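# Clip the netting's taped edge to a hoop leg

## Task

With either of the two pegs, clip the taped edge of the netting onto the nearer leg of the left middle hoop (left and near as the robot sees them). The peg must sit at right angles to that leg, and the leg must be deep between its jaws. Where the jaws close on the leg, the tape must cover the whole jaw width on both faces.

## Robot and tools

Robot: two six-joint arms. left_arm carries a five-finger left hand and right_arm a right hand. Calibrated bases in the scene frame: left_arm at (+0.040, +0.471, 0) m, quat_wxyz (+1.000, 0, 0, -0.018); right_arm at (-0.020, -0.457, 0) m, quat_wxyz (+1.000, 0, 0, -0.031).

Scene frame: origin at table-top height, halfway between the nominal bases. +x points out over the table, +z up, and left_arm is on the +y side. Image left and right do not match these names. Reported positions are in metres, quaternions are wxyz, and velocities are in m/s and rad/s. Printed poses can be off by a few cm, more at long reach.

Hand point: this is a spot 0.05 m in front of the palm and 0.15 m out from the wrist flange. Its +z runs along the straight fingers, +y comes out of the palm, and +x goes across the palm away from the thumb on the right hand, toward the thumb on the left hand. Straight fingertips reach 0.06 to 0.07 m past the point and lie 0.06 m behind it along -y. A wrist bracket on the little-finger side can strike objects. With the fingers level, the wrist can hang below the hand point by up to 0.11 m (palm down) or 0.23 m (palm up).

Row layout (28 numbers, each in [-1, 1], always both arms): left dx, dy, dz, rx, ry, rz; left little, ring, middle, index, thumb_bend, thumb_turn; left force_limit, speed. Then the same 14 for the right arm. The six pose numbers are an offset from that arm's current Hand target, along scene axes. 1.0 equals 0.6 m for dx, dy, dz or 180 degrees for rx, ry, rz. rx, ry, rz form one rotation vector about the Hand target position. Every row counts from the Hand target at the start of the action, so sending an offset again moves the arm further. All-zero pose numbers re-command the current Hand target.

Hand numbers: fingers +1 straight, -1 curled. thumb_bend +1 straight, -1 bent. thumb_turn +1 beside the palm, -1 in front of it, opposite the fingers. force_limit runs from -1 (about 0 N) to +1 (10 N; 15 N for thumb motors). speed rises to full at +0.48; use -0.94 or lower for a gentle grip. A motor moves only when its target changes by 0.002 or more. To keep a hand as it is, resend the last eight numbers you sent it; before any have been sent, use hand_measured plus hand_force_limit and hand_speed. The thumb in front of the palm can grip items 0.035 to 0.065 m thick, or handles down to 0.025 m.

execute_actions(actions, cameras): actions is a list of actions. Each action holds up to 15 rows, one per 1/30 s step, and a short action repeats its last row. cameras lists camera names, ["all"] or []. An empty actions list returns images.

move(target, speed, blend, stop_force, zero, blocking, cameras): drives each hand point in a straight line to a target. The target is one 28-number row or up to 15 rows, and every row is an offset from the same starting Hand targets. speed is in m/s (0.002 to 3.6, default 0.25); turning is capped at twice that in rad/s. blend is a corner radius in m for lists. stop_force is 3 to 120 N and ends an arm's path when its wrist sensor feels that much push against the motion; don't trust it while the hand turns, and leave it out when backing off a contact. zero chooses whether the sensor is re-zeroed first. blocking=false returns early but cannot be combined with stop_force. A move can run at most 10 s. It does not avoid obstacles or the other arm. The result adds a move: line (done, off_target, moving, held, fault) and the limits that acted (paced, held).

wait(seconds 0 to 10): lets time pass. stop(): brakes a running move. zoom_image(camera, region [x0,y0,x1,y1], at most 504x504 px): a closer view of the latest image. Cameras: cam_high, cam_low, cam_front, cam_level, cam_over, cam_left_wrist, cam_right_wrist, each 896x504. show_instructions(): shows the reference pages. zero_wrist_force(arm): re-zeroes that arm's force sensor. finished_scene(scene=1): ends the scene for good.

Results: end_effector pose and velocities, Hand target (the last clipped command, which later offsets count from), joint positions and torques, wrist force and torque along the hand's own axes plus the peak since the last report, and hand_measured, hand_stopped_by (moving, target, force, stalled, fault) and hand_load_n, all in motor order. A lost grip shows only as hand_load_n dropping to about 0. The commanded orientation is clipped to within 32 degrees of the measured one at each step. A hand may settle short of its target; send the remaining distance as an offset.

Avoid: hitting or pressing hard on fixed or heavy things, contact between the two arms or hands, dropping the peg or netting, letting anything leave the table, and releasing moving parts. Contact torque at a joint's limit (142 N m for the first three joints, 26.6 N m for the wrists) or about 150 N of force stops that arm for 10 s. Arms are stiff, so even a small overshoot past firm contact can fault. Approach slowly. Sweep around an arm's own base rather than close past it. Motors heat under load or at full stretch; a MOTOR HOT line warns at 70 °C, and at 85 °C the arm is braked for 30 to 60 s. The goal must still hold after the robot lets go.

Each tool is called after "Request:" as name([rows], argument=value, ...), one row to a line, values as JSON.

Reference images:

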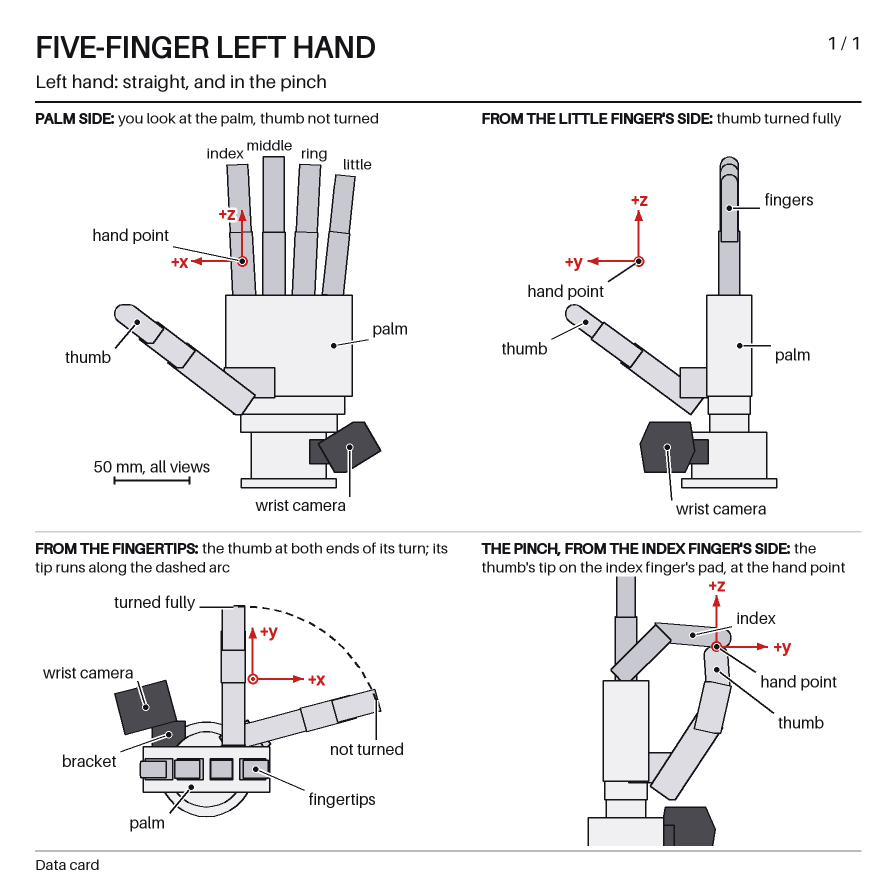

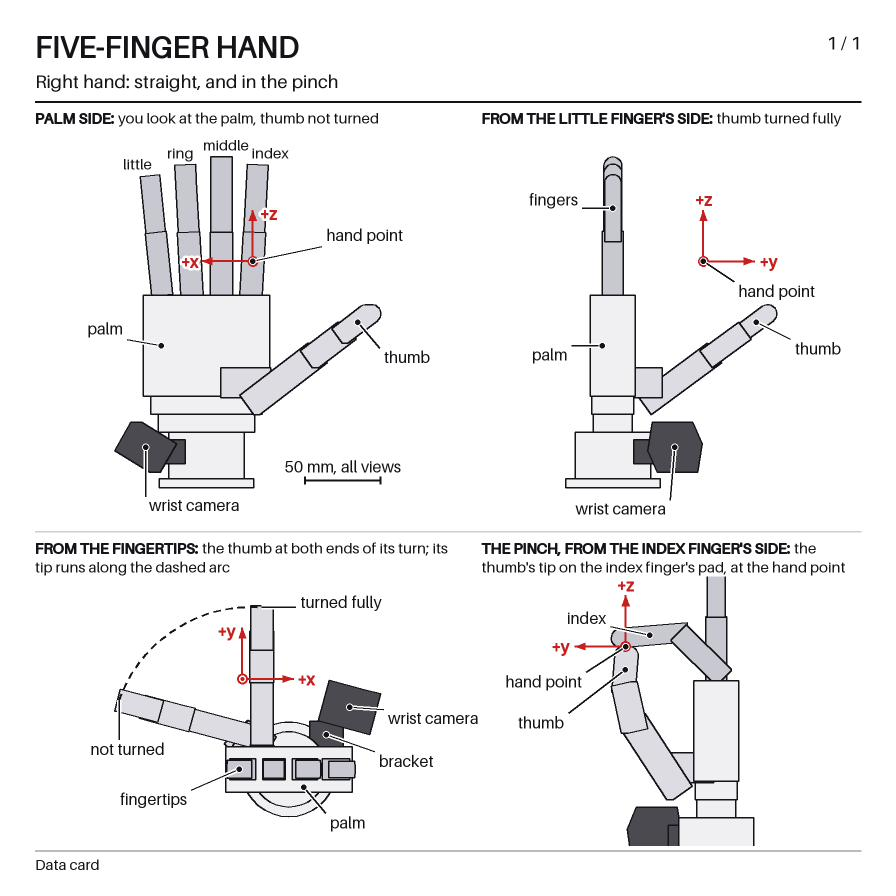

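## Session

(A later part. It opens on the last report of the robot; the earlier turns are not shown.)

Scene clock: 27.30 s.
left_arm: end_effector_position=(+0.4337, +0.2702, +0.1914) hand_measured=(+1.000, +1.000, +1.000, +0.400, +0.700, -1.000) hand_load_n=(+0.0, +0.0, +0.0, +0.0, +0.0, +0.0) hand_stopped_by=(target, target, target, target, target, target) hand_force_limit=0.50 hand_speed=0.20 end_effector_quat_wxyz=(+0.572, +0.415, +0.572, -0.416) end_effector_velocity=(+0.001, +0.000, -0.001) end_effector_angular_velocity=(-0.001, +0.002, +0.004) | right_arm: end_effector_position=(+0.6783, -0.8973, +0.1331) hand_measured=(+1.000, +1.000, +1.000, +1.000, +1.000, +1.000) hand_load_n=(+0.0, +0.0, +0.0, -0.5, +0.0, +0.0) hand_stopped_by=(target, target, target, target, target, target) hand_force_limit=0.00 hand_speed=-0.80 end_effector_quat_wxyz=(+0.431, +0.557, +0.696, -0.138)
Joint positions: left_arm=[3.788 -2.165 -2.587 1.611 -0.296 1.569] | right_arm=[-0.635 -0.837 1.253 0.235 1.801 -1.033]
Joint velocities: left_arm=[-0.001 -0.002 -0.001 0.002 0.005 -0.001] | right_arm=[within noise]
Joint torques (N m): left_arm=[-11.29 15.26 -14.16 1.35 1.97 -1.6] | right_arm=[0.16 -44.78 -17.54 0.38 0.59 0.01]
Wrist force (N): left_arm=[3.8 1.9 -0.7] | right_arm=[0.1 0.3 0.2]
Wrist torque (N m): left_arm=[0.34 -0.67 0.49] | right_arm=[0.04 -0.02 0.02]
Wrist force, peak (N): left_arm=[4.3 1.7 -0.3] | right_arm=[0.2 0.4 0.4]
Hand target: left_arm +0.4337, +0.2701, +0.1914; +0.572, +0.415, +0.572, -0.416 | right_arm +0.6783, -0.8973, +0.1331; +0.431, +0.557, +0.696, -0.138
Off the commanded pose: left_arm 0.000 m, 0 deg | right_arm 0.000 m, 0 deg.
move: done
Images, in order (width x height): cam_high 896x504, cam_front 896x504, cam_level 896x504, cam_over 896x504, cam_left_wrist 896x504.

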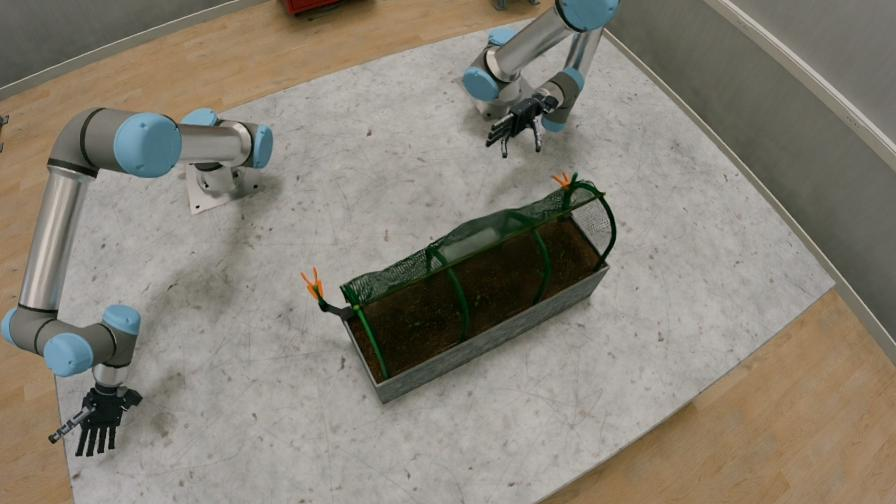

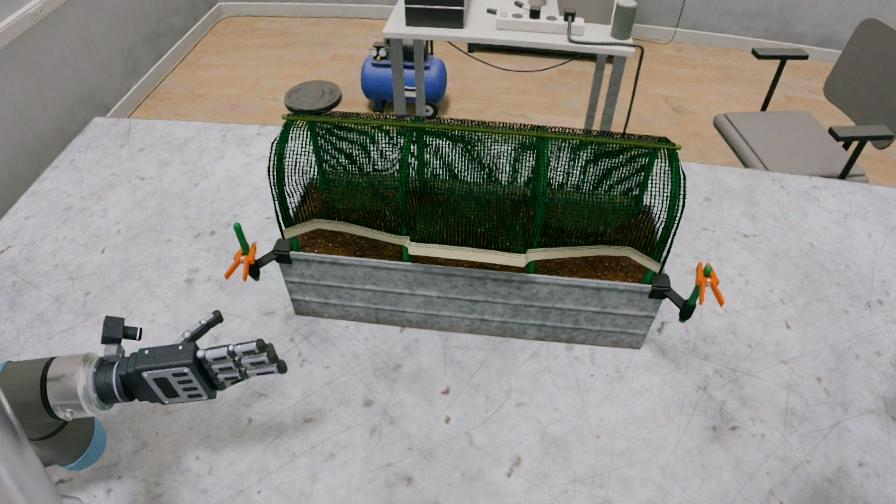

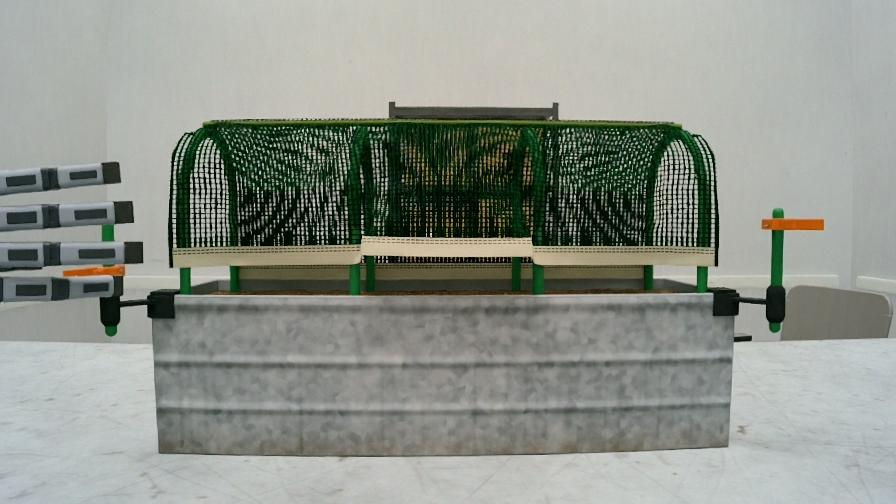

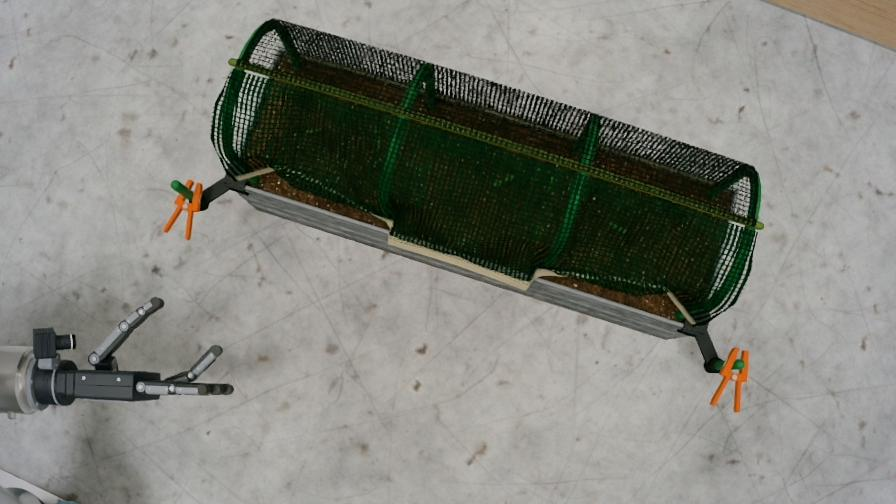

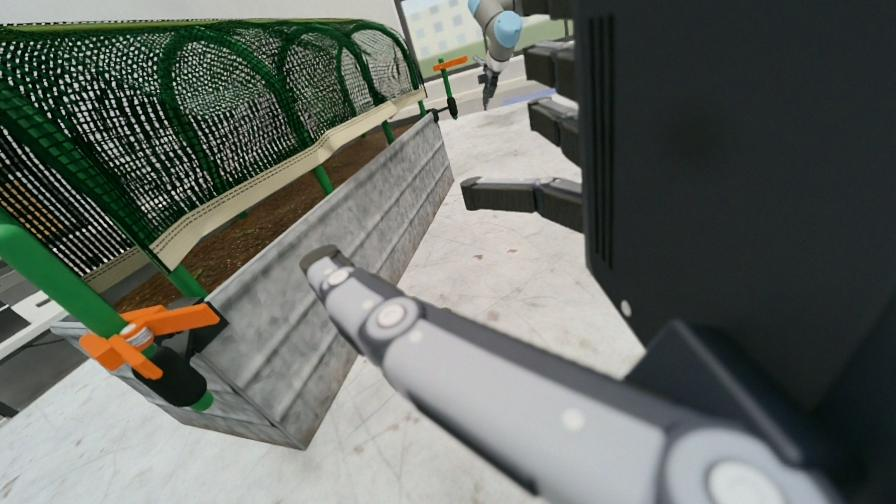

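Request:
move(target=[0.06, 0.02, 0.0, 0, 0, 0, 1, 1, 1, 0.5, 1, -1, 0.5, 0.2, 0, 0, 0, 0, 0, 0, 1, 1, 1, 1, 1, 1, 0, -0.8], speed=0.1, cameras=["cam_front", "cam_over", "cam_level", "cam_left_wrist"])

Request:
zoom_image(camera="cam_over", region=[100, 160, 300, 400])

Request:
zoom_image(camera="cam_level", region=[0, 140, 240, 360])

Request:
zoom_image(camera="cam_front", region=[140, 200, 340, 380])

Scene clock: 29.33 s.
left_arm: end_effector_position=(+0.4696, +0.2821, +0.1914) hand_measured=(+1.000, +1.000, +1.000, +0.500, +1.000, -1.000) hand_load_n=(+0.0, -0.5, +0.0, +0.0, +0.0, +0.5) hand_stopped_by=(target, target, target, target, target, target) hand_force_limit=0.50 hand_speed=0.20 end_effector_quat_wxyz=(+0.572, +0.415, +0.572, -0.416) | right_arm: end_effector_position=(+0.6783, -0.8973, +0.1331) hand_measured=(+1.000, +1.000, +1.000, +1.000, +1.000, +1.000) hand_load_n=(+0.0, +0.0, +0.0, +0.0, +0.0, +0.0) hand_stopped_by=(target, target, target, target, target, target) hand_force_limit=0.00 hand_speed=-0.80 end_effector_quat_wxyz=(+0.431, +0.557, +0.696, -0.138)
Joint positions: left_arm=[3.747 -2.168 -2.479 1.507 -0.255 1.569] | right_arm=[-0.635 -0.837 1.253 0.235 1.801 -1.033]
Joint torques (N m): left_arm=[-10.21 17.33 13.31 -2.23 1.49 1.65] | right_arm=[0.17 -44.65 -17.65 0.21 0.72 -0.1]
Wrist force (N): left_arm=[4.2 1.7 -0.5] | right_arm=[-0.1 0.2 0.0]
Wrist torque (N m): left_arm=[0.27 -0.71 0.32] | right_arm=[0.03 0.01 0.00]
Wrist force, peak (N): left_arm=[4.1 2.2 -0.8] | right_arm=[0.3 0.2 0.4]
Hand target: left_arm +0.4697, +0.2821, +0.1914; +0.572, +0.415, +0.572, -0.416 | right_arm +0.6783, -0.8973, +0.1331; +0.431, +0.557, +0.696, -0.138
Off the commanded pose: left_arm 0.000 m, 0 deg | right_arm 0.000 m, 0 deg.
move: done
Images, in order (width x height): cam_front 896x504, cam_level 896x504, cam_over 896x504, cam_left_wrist 896x504.

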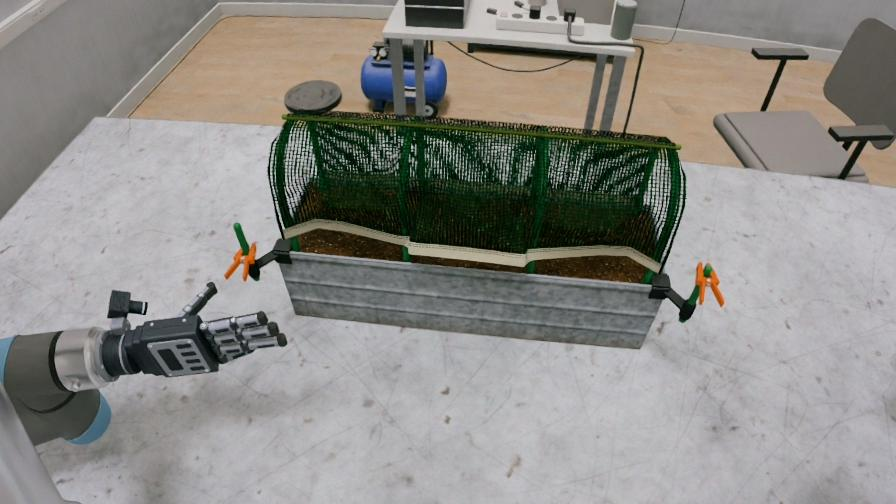

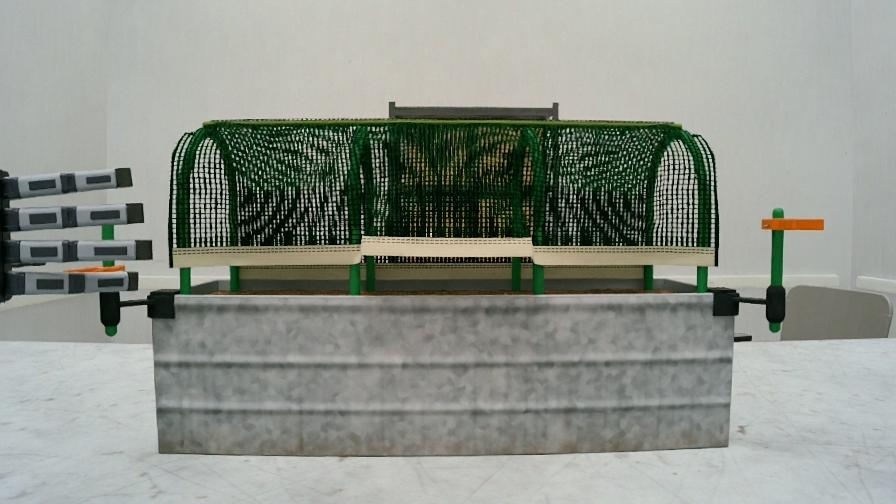

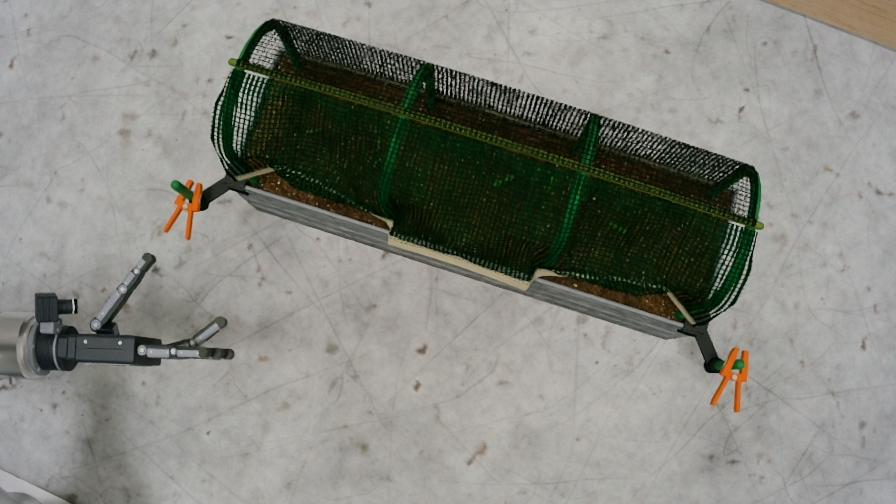

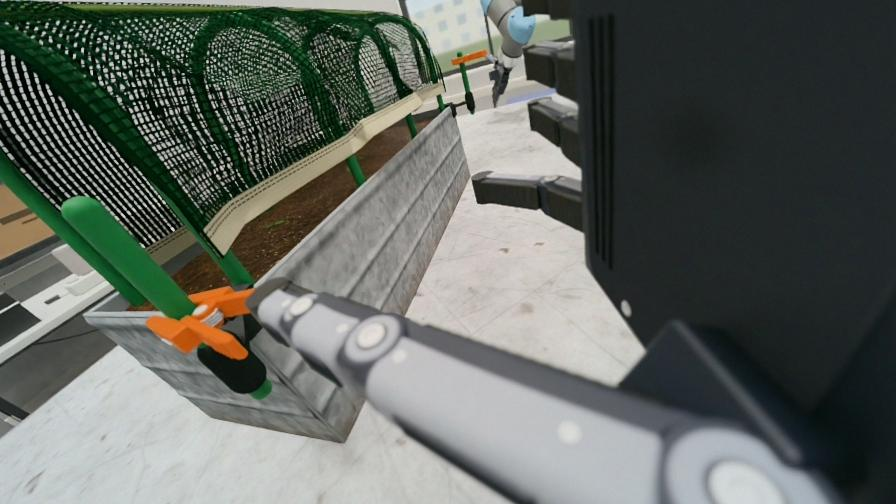

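Scaled by 2.100 from the camera's 896x504 image, which has a finer 1280x720 frame.

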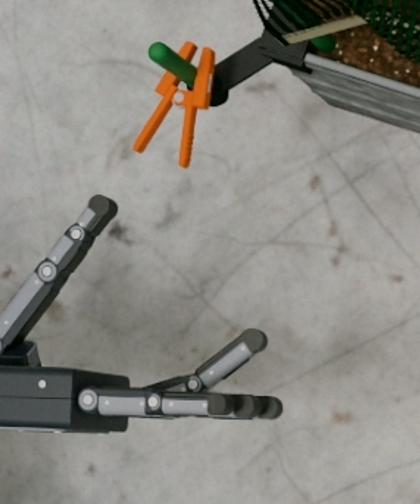

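Scaled by 2.100 from the camera's 896x504 image, which has a finer 1280x720 frame.

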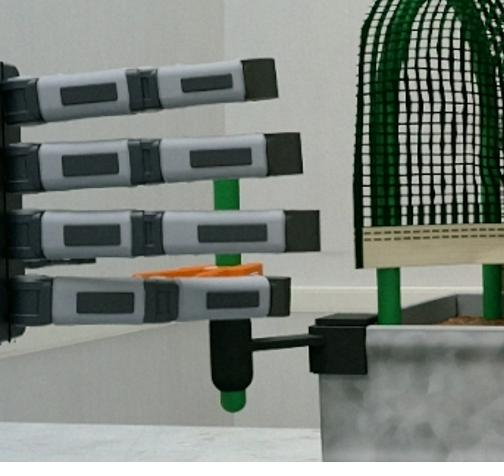

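Scaled by 2.520 from the camera's 896x504 image, which has a finer 1280x720 frame.

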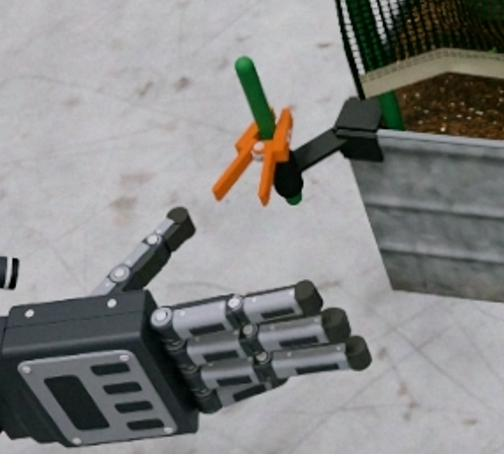

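Request:
move(target=[0.075, 0.035, -0.0157, 0, 0, 0, 1, 1, 1, 0.5, 1, -1, 0.5, 0.2, 0, 0, 0, 0, 0, 0, 1, 1, 1, 1, 1, 1, 0, -0.8], speed=0.1, cameras=["cam_front", "cam_over", "cam_level", "cam_left_wrist"])

Request:
zoom_image(camera="cam_over", region=[100, 150, 280, 350])

Request:
zoom_image(camera="cam_level", region=[20, 160, 220, 340])

Request:
zoom_image(camera="cam_left_wrist", region=[140, 150, 500, 350])

Scene clock: 33.73 s.
left_arm: end_effector_position=(+0.5146, +0.3031, +0.1820) hand_measured=(+1.000, +1.000, +1.000, +0.500, +1.000, -1.000) hand_load_n=(+0.0, +0.0, +0.0, +0.0, +0.0, +0.5) hand_stopped_by=(target, target, target, target, target, target) hand_force_limit=0.50 hand_speed=0.20 end_effector_quat_wxyz=(+0.572, +0.415, +0.572, -0.416) | right_arm: end_effector_position=(+0.6783, -0.8973, +0.1331) hand_measured=(+1.000, +1.000, +1.000, +1.000, +1.000, +1.000) hand_load_n=(+0.0, +0.0, +0.0, +0.0, +0.0, +0.0) hand_stopped_by=(target, target, target, target, target, target) hand_force_limit=0.00 hand_speed=-0.80 end_effector_quat_wxyz=(+0.431, +0.557, +0.696, -0.138)
Joint positions: left_arm=[3.726 -2.221 -2.34 1.42 -0.234 1.569] | right_arm=[-0.635 -0.837 1.253 0.235 1.801 -1.033]
Joint torques (N m): left_arm=[-9.89 21.18 15.56 -2.3 1.84 1.89] | right_arm=[0.18 -44.62 -18.05 0.41 0.68 0]
Wrist force (N): left_arm=[4.1 1.6 -0.6] | right_arm=[0.3 0.2 0.2]
Wrist torque (N m): left_arm=[0.22 -0.71 0.29] | right_arm=[0.03 -0.04 0.03]
Wrist force, peak (N): left_arm=[4.4 2.0 -0.7] | right_arm=[-0.2 0.5 0.4]
Hand target: left_arm +0.5147, +0.3031, +0.1820; +0.572, +0.415, +0.572, -0.416 | right_arm +0.6783, -0.8973, +0.1331; +0.431, +0.557, +0.696, -0.138
Off the commanded pose: left_arm 0.000 m, 0 deg | right_arm 0.000 m, 0 deg.
move: done
Images, in order (width x height): cam_front 896x504, cam_level 896x504, cam_over 896x504, cam_left_wrist 896x504.

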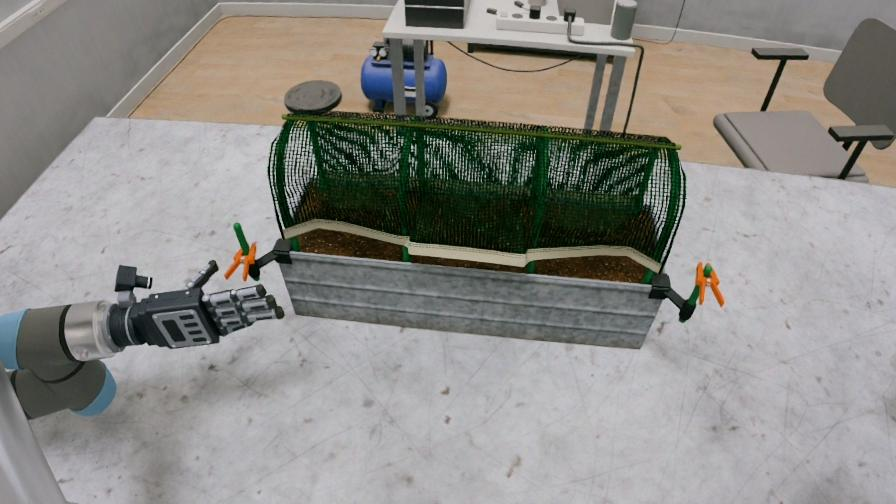

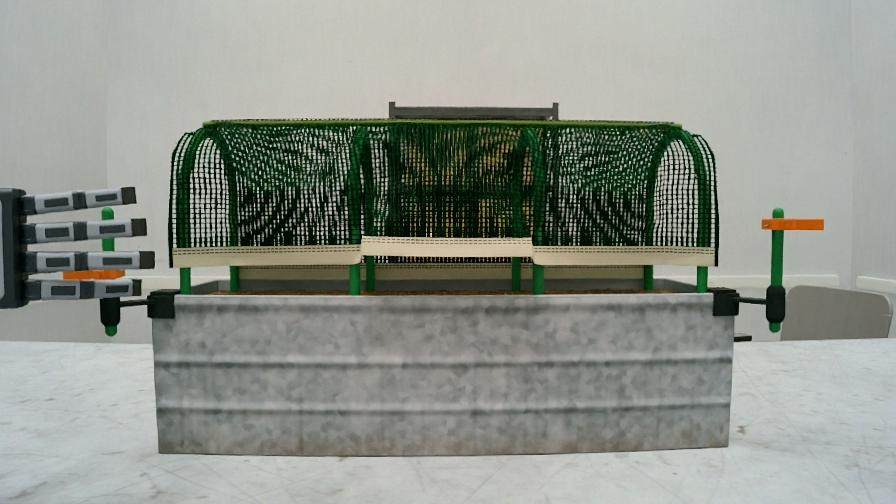

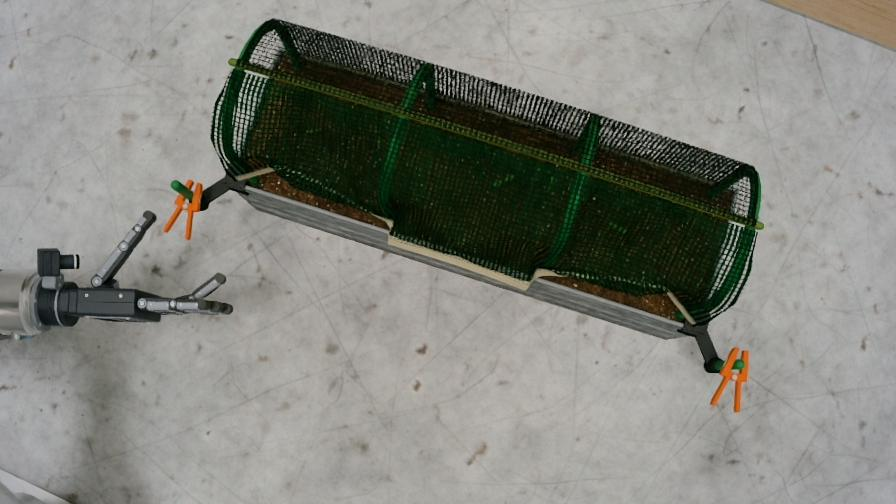

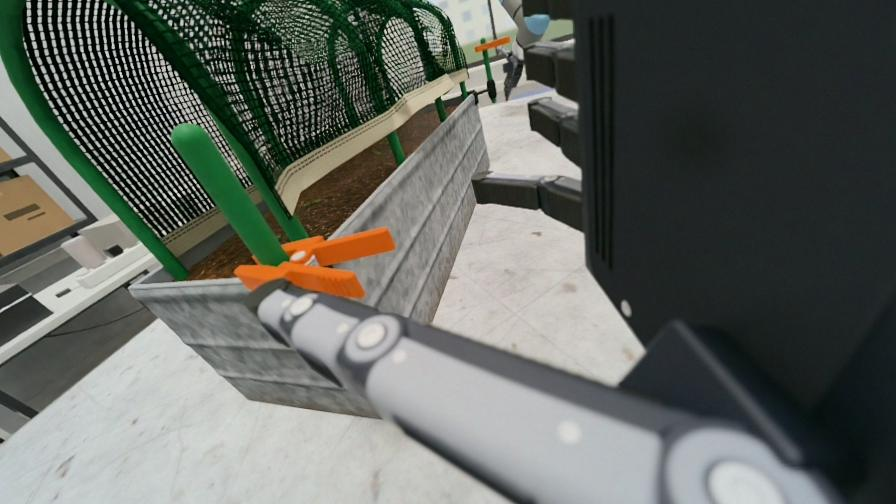

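Scaled by 2.520 from the camera's 896x504 image, which has a finer 1280x720 frame.

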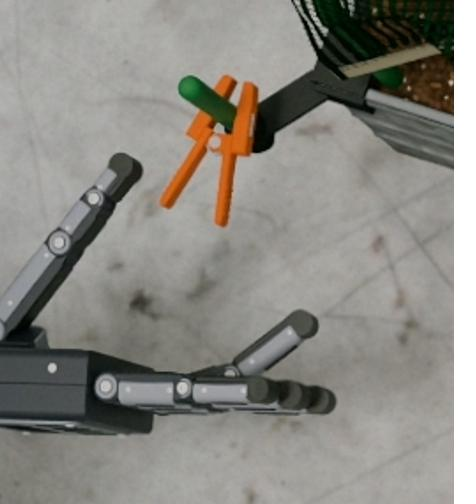

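Scaled by 2.520 from the camera's 896x504 image, which has a finer 1280x720 frame.

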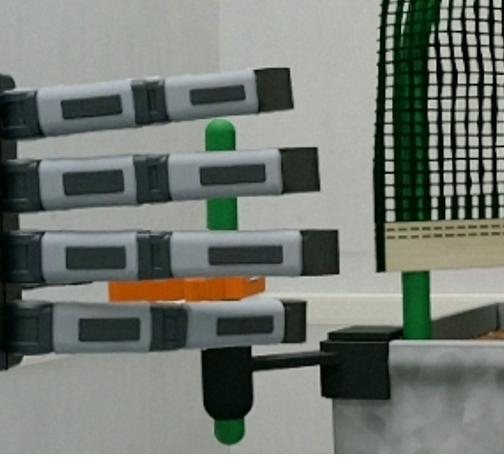

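Scaled by 1.400 from the camera's 896x504 image, which has a finer 1280x720 frame.

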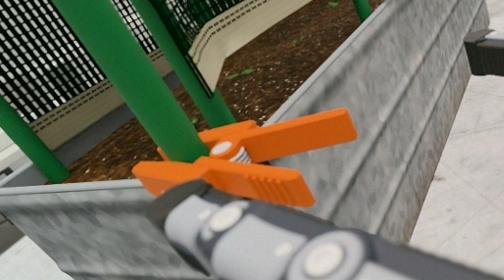

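Request:
move(target=[0.0505, 0.013, 0.004, 0, 0, 0, 1, 1, 1, 0.4, 0.8, -1, 0.5, 0.2, 0, 0, 0, 0, 0, 0, 1, 1, 1, 1, 1, 1, 0, -0.8], speed=0.08, cameras=["cam_front", "cam_over", "cam_level", "cam_left_wrist"])

Request:
zoom_image(camera="cam_over", region=[100, 150, 280, 350])

Request:
zoom_image(camera="cam_level", region=[20, 160, 220, 340])

Request:
zoom_image(camera="cam_left_wrist", region=[200, 120, 500, 350])

Scene clock: 35.67 s.
left_arm: end_effector_position=(+0.5449, +0.3109, +0.1844) hand_measured=(+1.000, +1.000, +1.000, +0.400, +0.800, -1.000) hand_load_n=(+0.0, +0.0, +0.0, +0.0, +0.0, +0.0) hand_stopped_by=(target, target, target, target, target, target) hand_force_limit=0.50 hand_speed=0.20 end_effector_quat_wxyz=(+0.572, +0.415, +0.572, -0.416) | right_arm: end_effector_position=(+0.6783, -0.8973, +0.1331) hand_measured=(+1.000, +1.000, +1.000, +1.000, +1.000, +1.000) hand_load_n=(+0.0, +0.0, +0.0, +0.5, +0.0, +0.0) hand_stopped_by=(target, target, target, target, target, target) hand_force_limit=0.00 hand_speed=-0.80 end_effector_quat_wxyz=(+0.431, +0.557, +0.696, -0.138)
Joint positions: left_arm=[3.7 -2.233 -2.251 1.344 -0.208 1.568] | right_arm=[-0.635 -0.837 1.253 0.235 1.801 -1.033]
Joint torques (N m): left_arm=[-10.66 22.48 17 -2.35 1.91 1.8] | right_arm=[0.02 -44.43 -17.08 0.4 0.59 0.01]
Wrist force (N): left_arm=[4.1 1.6 -0.8] | right_arm=[0.1 0.1 0.2]
Wrist torque (N m): left_arm=[0.22 -0.72 0.27] | right_arm=[0.01 -0.02 0.02]
Wrist force, peak (N): left_arm=[4.3 2.0 -0.6] | right_arm=[0.6 0.0 0.0]
Hand target: left_arm +0.5450, +0.3109, +0.1844; +0.572, +0.415, +0.572, -0.416 | right_arm +0.6783, -0.8973, +0.1331; +0.431, +0.557, +0.696, -0.138
Off the commanded pose: left_arm 0.000 m, 0 deg | right_arm 0.000 m, 0 deg.
move: done
Images, in order (width x height): cam_front 896x504, cam_level 896x504, cam_over 896x504, cam_left_wrist 896x504.

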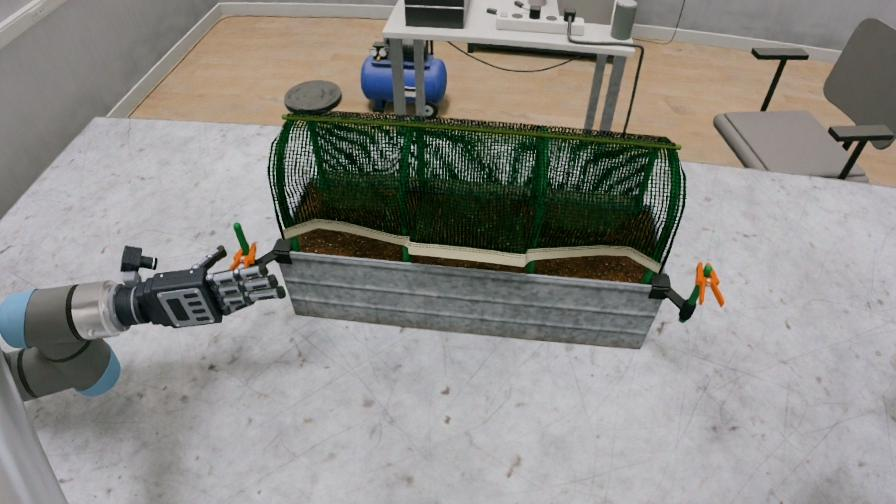

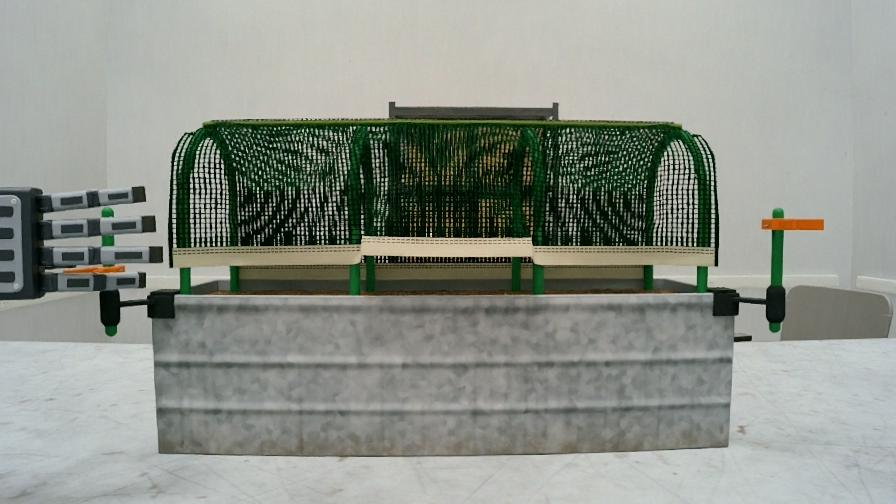

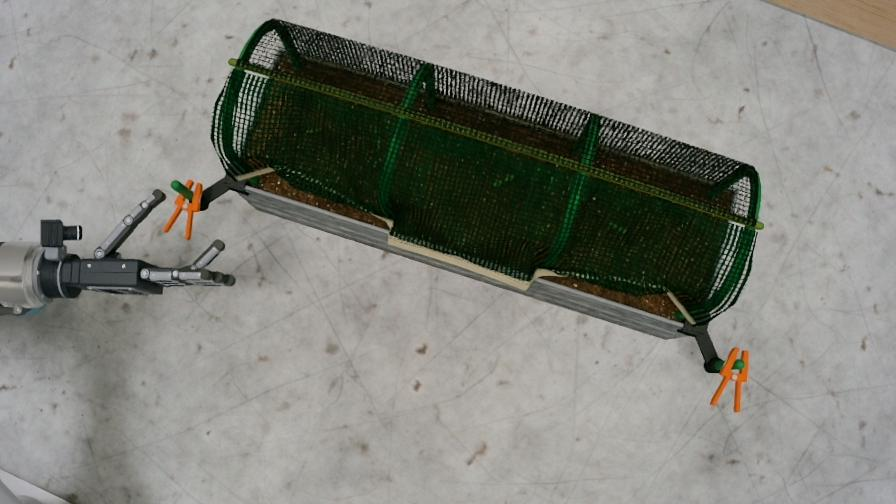

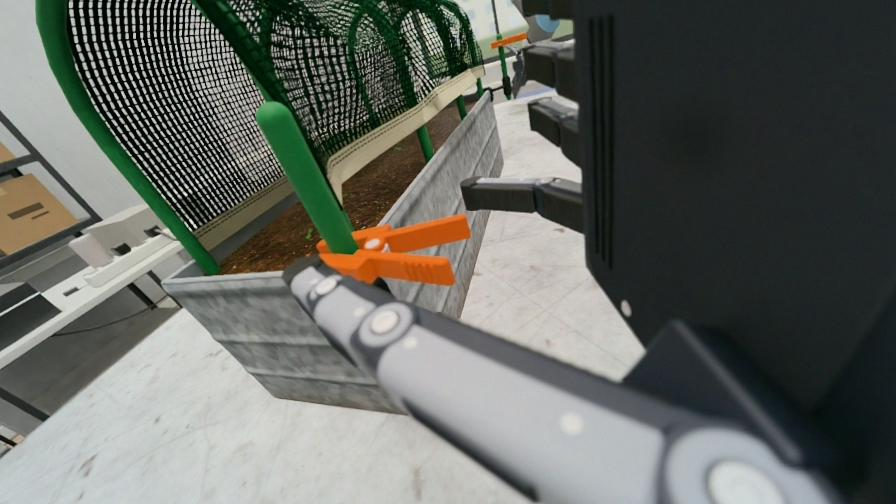

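Scaled by 2.520 from the camera's 896x504 image, which has a finer 1280x720 frame.

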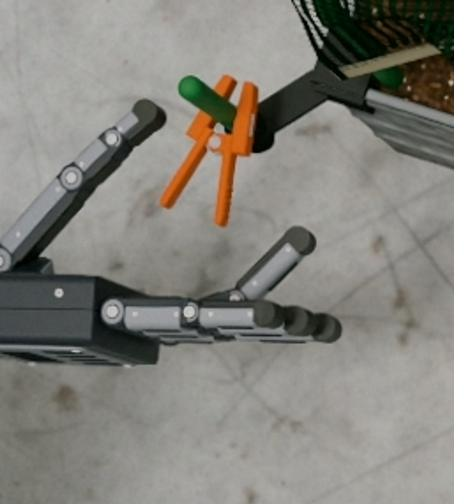

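Scaled by 2.520 from the camera's 896x504 image, which has a finer 1280x720 frame.

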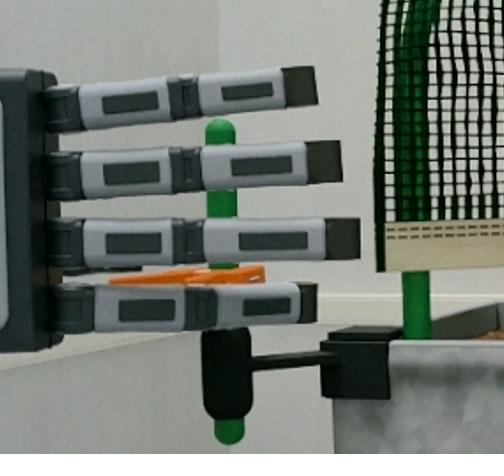

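Scaled by 1.680 from the camera's 896x504 image, which has a finer 1280x720 frame.

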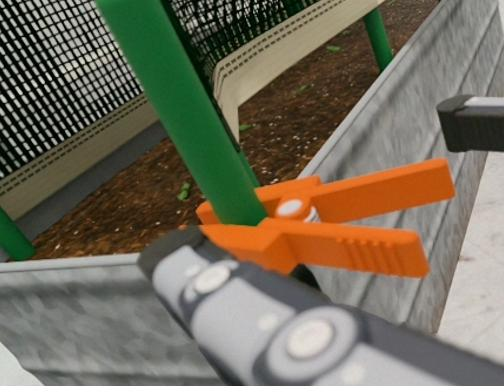

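Request:
move(target=[0, 0, 0, 0, 0, 0, 1, 1, 1, 0.2, 0.5, -1, -0.4, -0.2, 0, 0, 0, 0, 0, 0, 1, 1, 1, 1, 1, 1, 0, -0.8], speed=0.08, cameras=["cam_front", "cam_over", "cam_level", "cam_left_wrist"])

Request:
zoom_image(camera="cam_over", region=[100, 150, 280, 350])

Request:
zoom_image(camera="cam_level", region=[20, 210, 200, 340])

Request:
zoom_image(camera="cam_left_wrist", region=[280, 120, 560, 340])

Request:
zoom_image(camera="cam_front", region=[180, 200, 320, 320])

Scene clock: 37.63 s.
left_arm: end_effector_position=(+0.5450, +0.3109, +0.1844) hand_measured=(+1.000, +1.000, +1.000, +0.200, +0.500, -1.000) hand_load_n=(+0.0, +0.0, +0.0, +0.0, +0.0, +0.5) hand_stopped_by=(target, target, target, target, target, target) hand_force_limit=-0.40 hand_speed=-0.20 end_effector_quat_wxyz=(+0.572, +0.415, +0.572, -0.416) | right_arm: end_effector_position=(+0.6783, -0.8973, +0.1331) hand_measured=(+1.000, +1.000, +1.000, +1.000, +1.000, +1.000) hand_load_n=(+0.0, +0.0, +0.0, +0.0, +0.0, +0.0) hand_stopped_by=(target, target, target, target, target, target) hand_force_limit=0.00 hand_speed=-0.80 end_effector_quat_wxyz=(+0.431, +0.557, +0.696, -0.138)
Joint positions: left_arm=[3.7 -2.233 -2.25 1.344 -0.208 1.569] | right_arm=[-0.635 -0.837 1.253 0.235 1.801 -1.033]
Joint torques (N m): left_arm=[-10.99 22 16.06 -2.12 1.46 1.66] | right_arm=[0.57 -44.61 -17.35 0.45 0.72 -0.02]
Wrist force (N): left_arm=[3.9 1.9 -0.6] | right_arm=[0.3 0.2 -0.1]
Wrist torque (N m): left_arm=[0.24 -0.68 0.25] | right_arm=[0.05 -0.05 0.03]
Wrist force, peak (N): left_arm=[4.3 1.8 -0.7] | right_arm=[0.4 0.3 0.3]
Hand target: left_arm +0.5450, +0.3109, +0.1844; +0.572, +0.415, +0.572, -0.416 | right_arm +0.6783, -0.8973, +0.1331; +0.431, +0.557, +0.696, -0.138
Off the commanded pose: left_arm 0.000 m, 0 deg | right_arm 0.000 m, 0 deg.
move: done
Images, in order (width x height): cam_front 896x504, cam_level 896x504, cam_over 896x504, cam_left_wrist 896x504.

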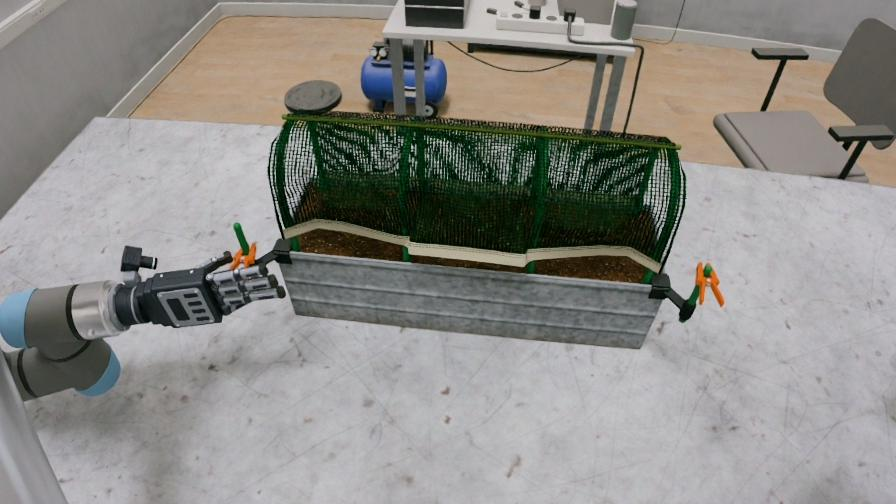

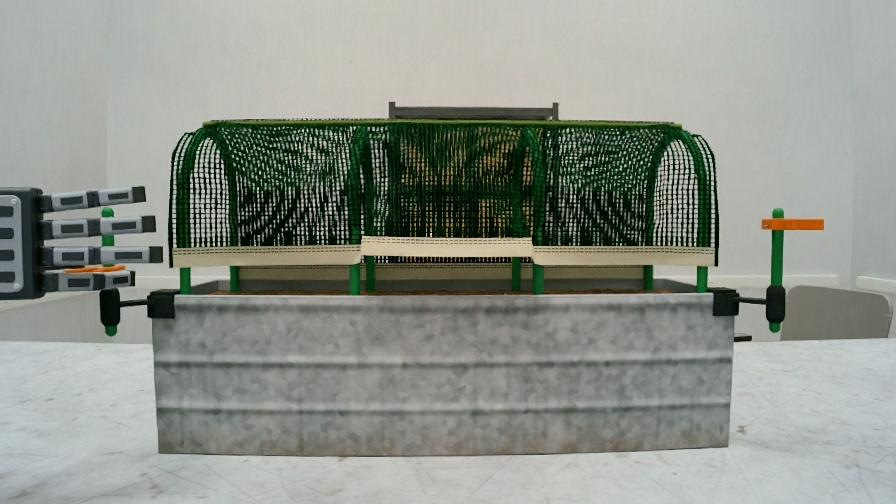

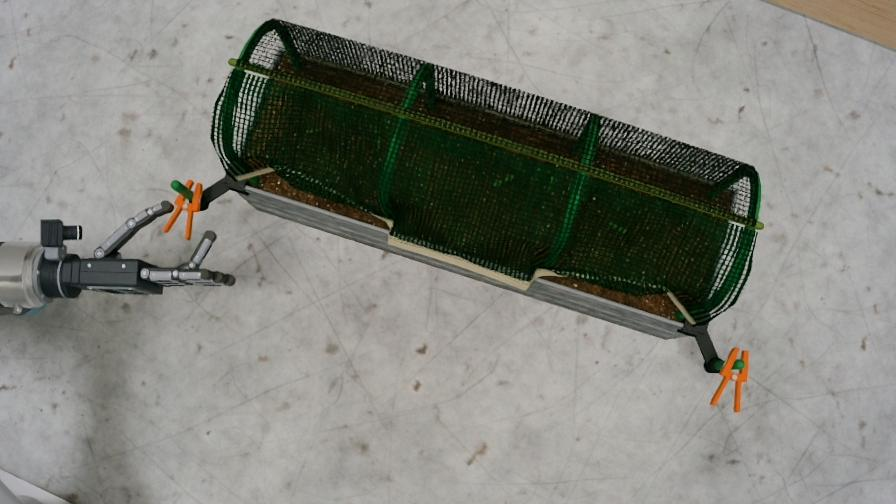

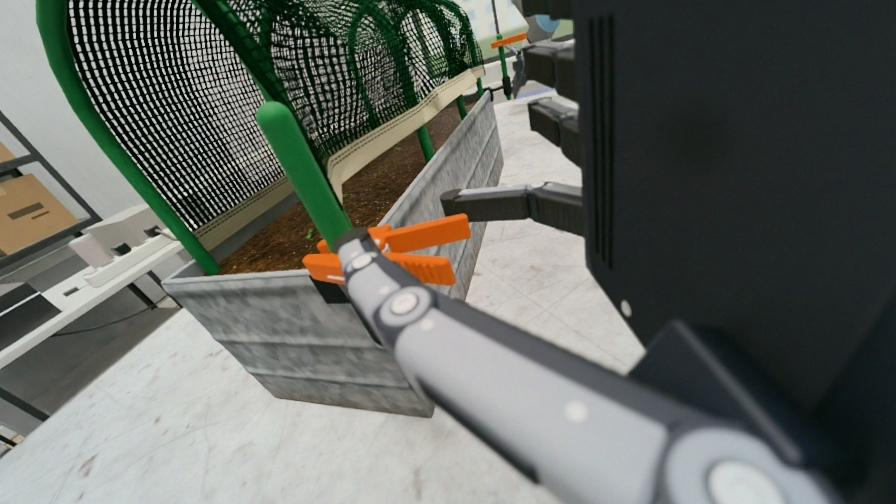

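Scaled by 2.520 from the camera's 896x504 image, which has a finer 1280x720 frame.

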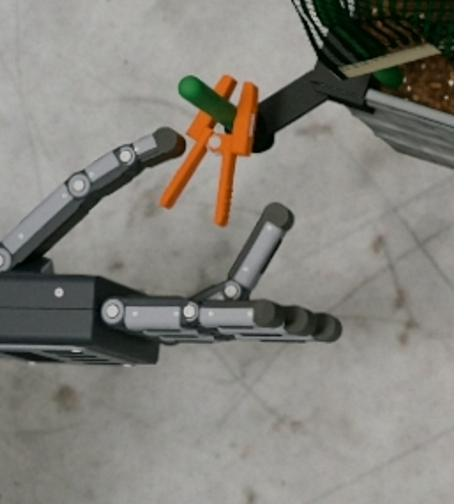

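Scaled by 2.800 from the camera's 896x504 image, which has a finer 1280x720 frame.

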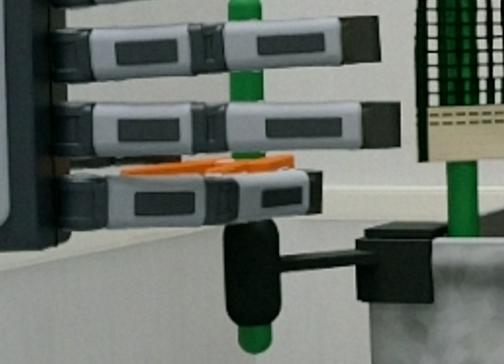

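Scaled by 1.800 from the camera's 896x504 image, which has a finer 1280x720 frame.

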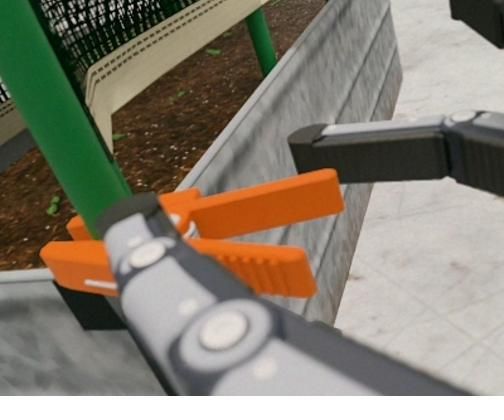

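Scaled by 3.600 from the camera's 896x504 image, which has a finer 1280x720 frame.

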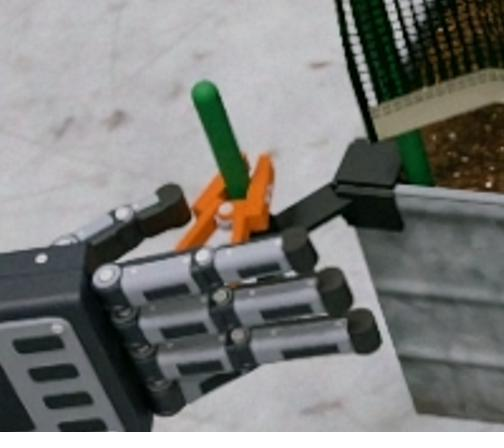

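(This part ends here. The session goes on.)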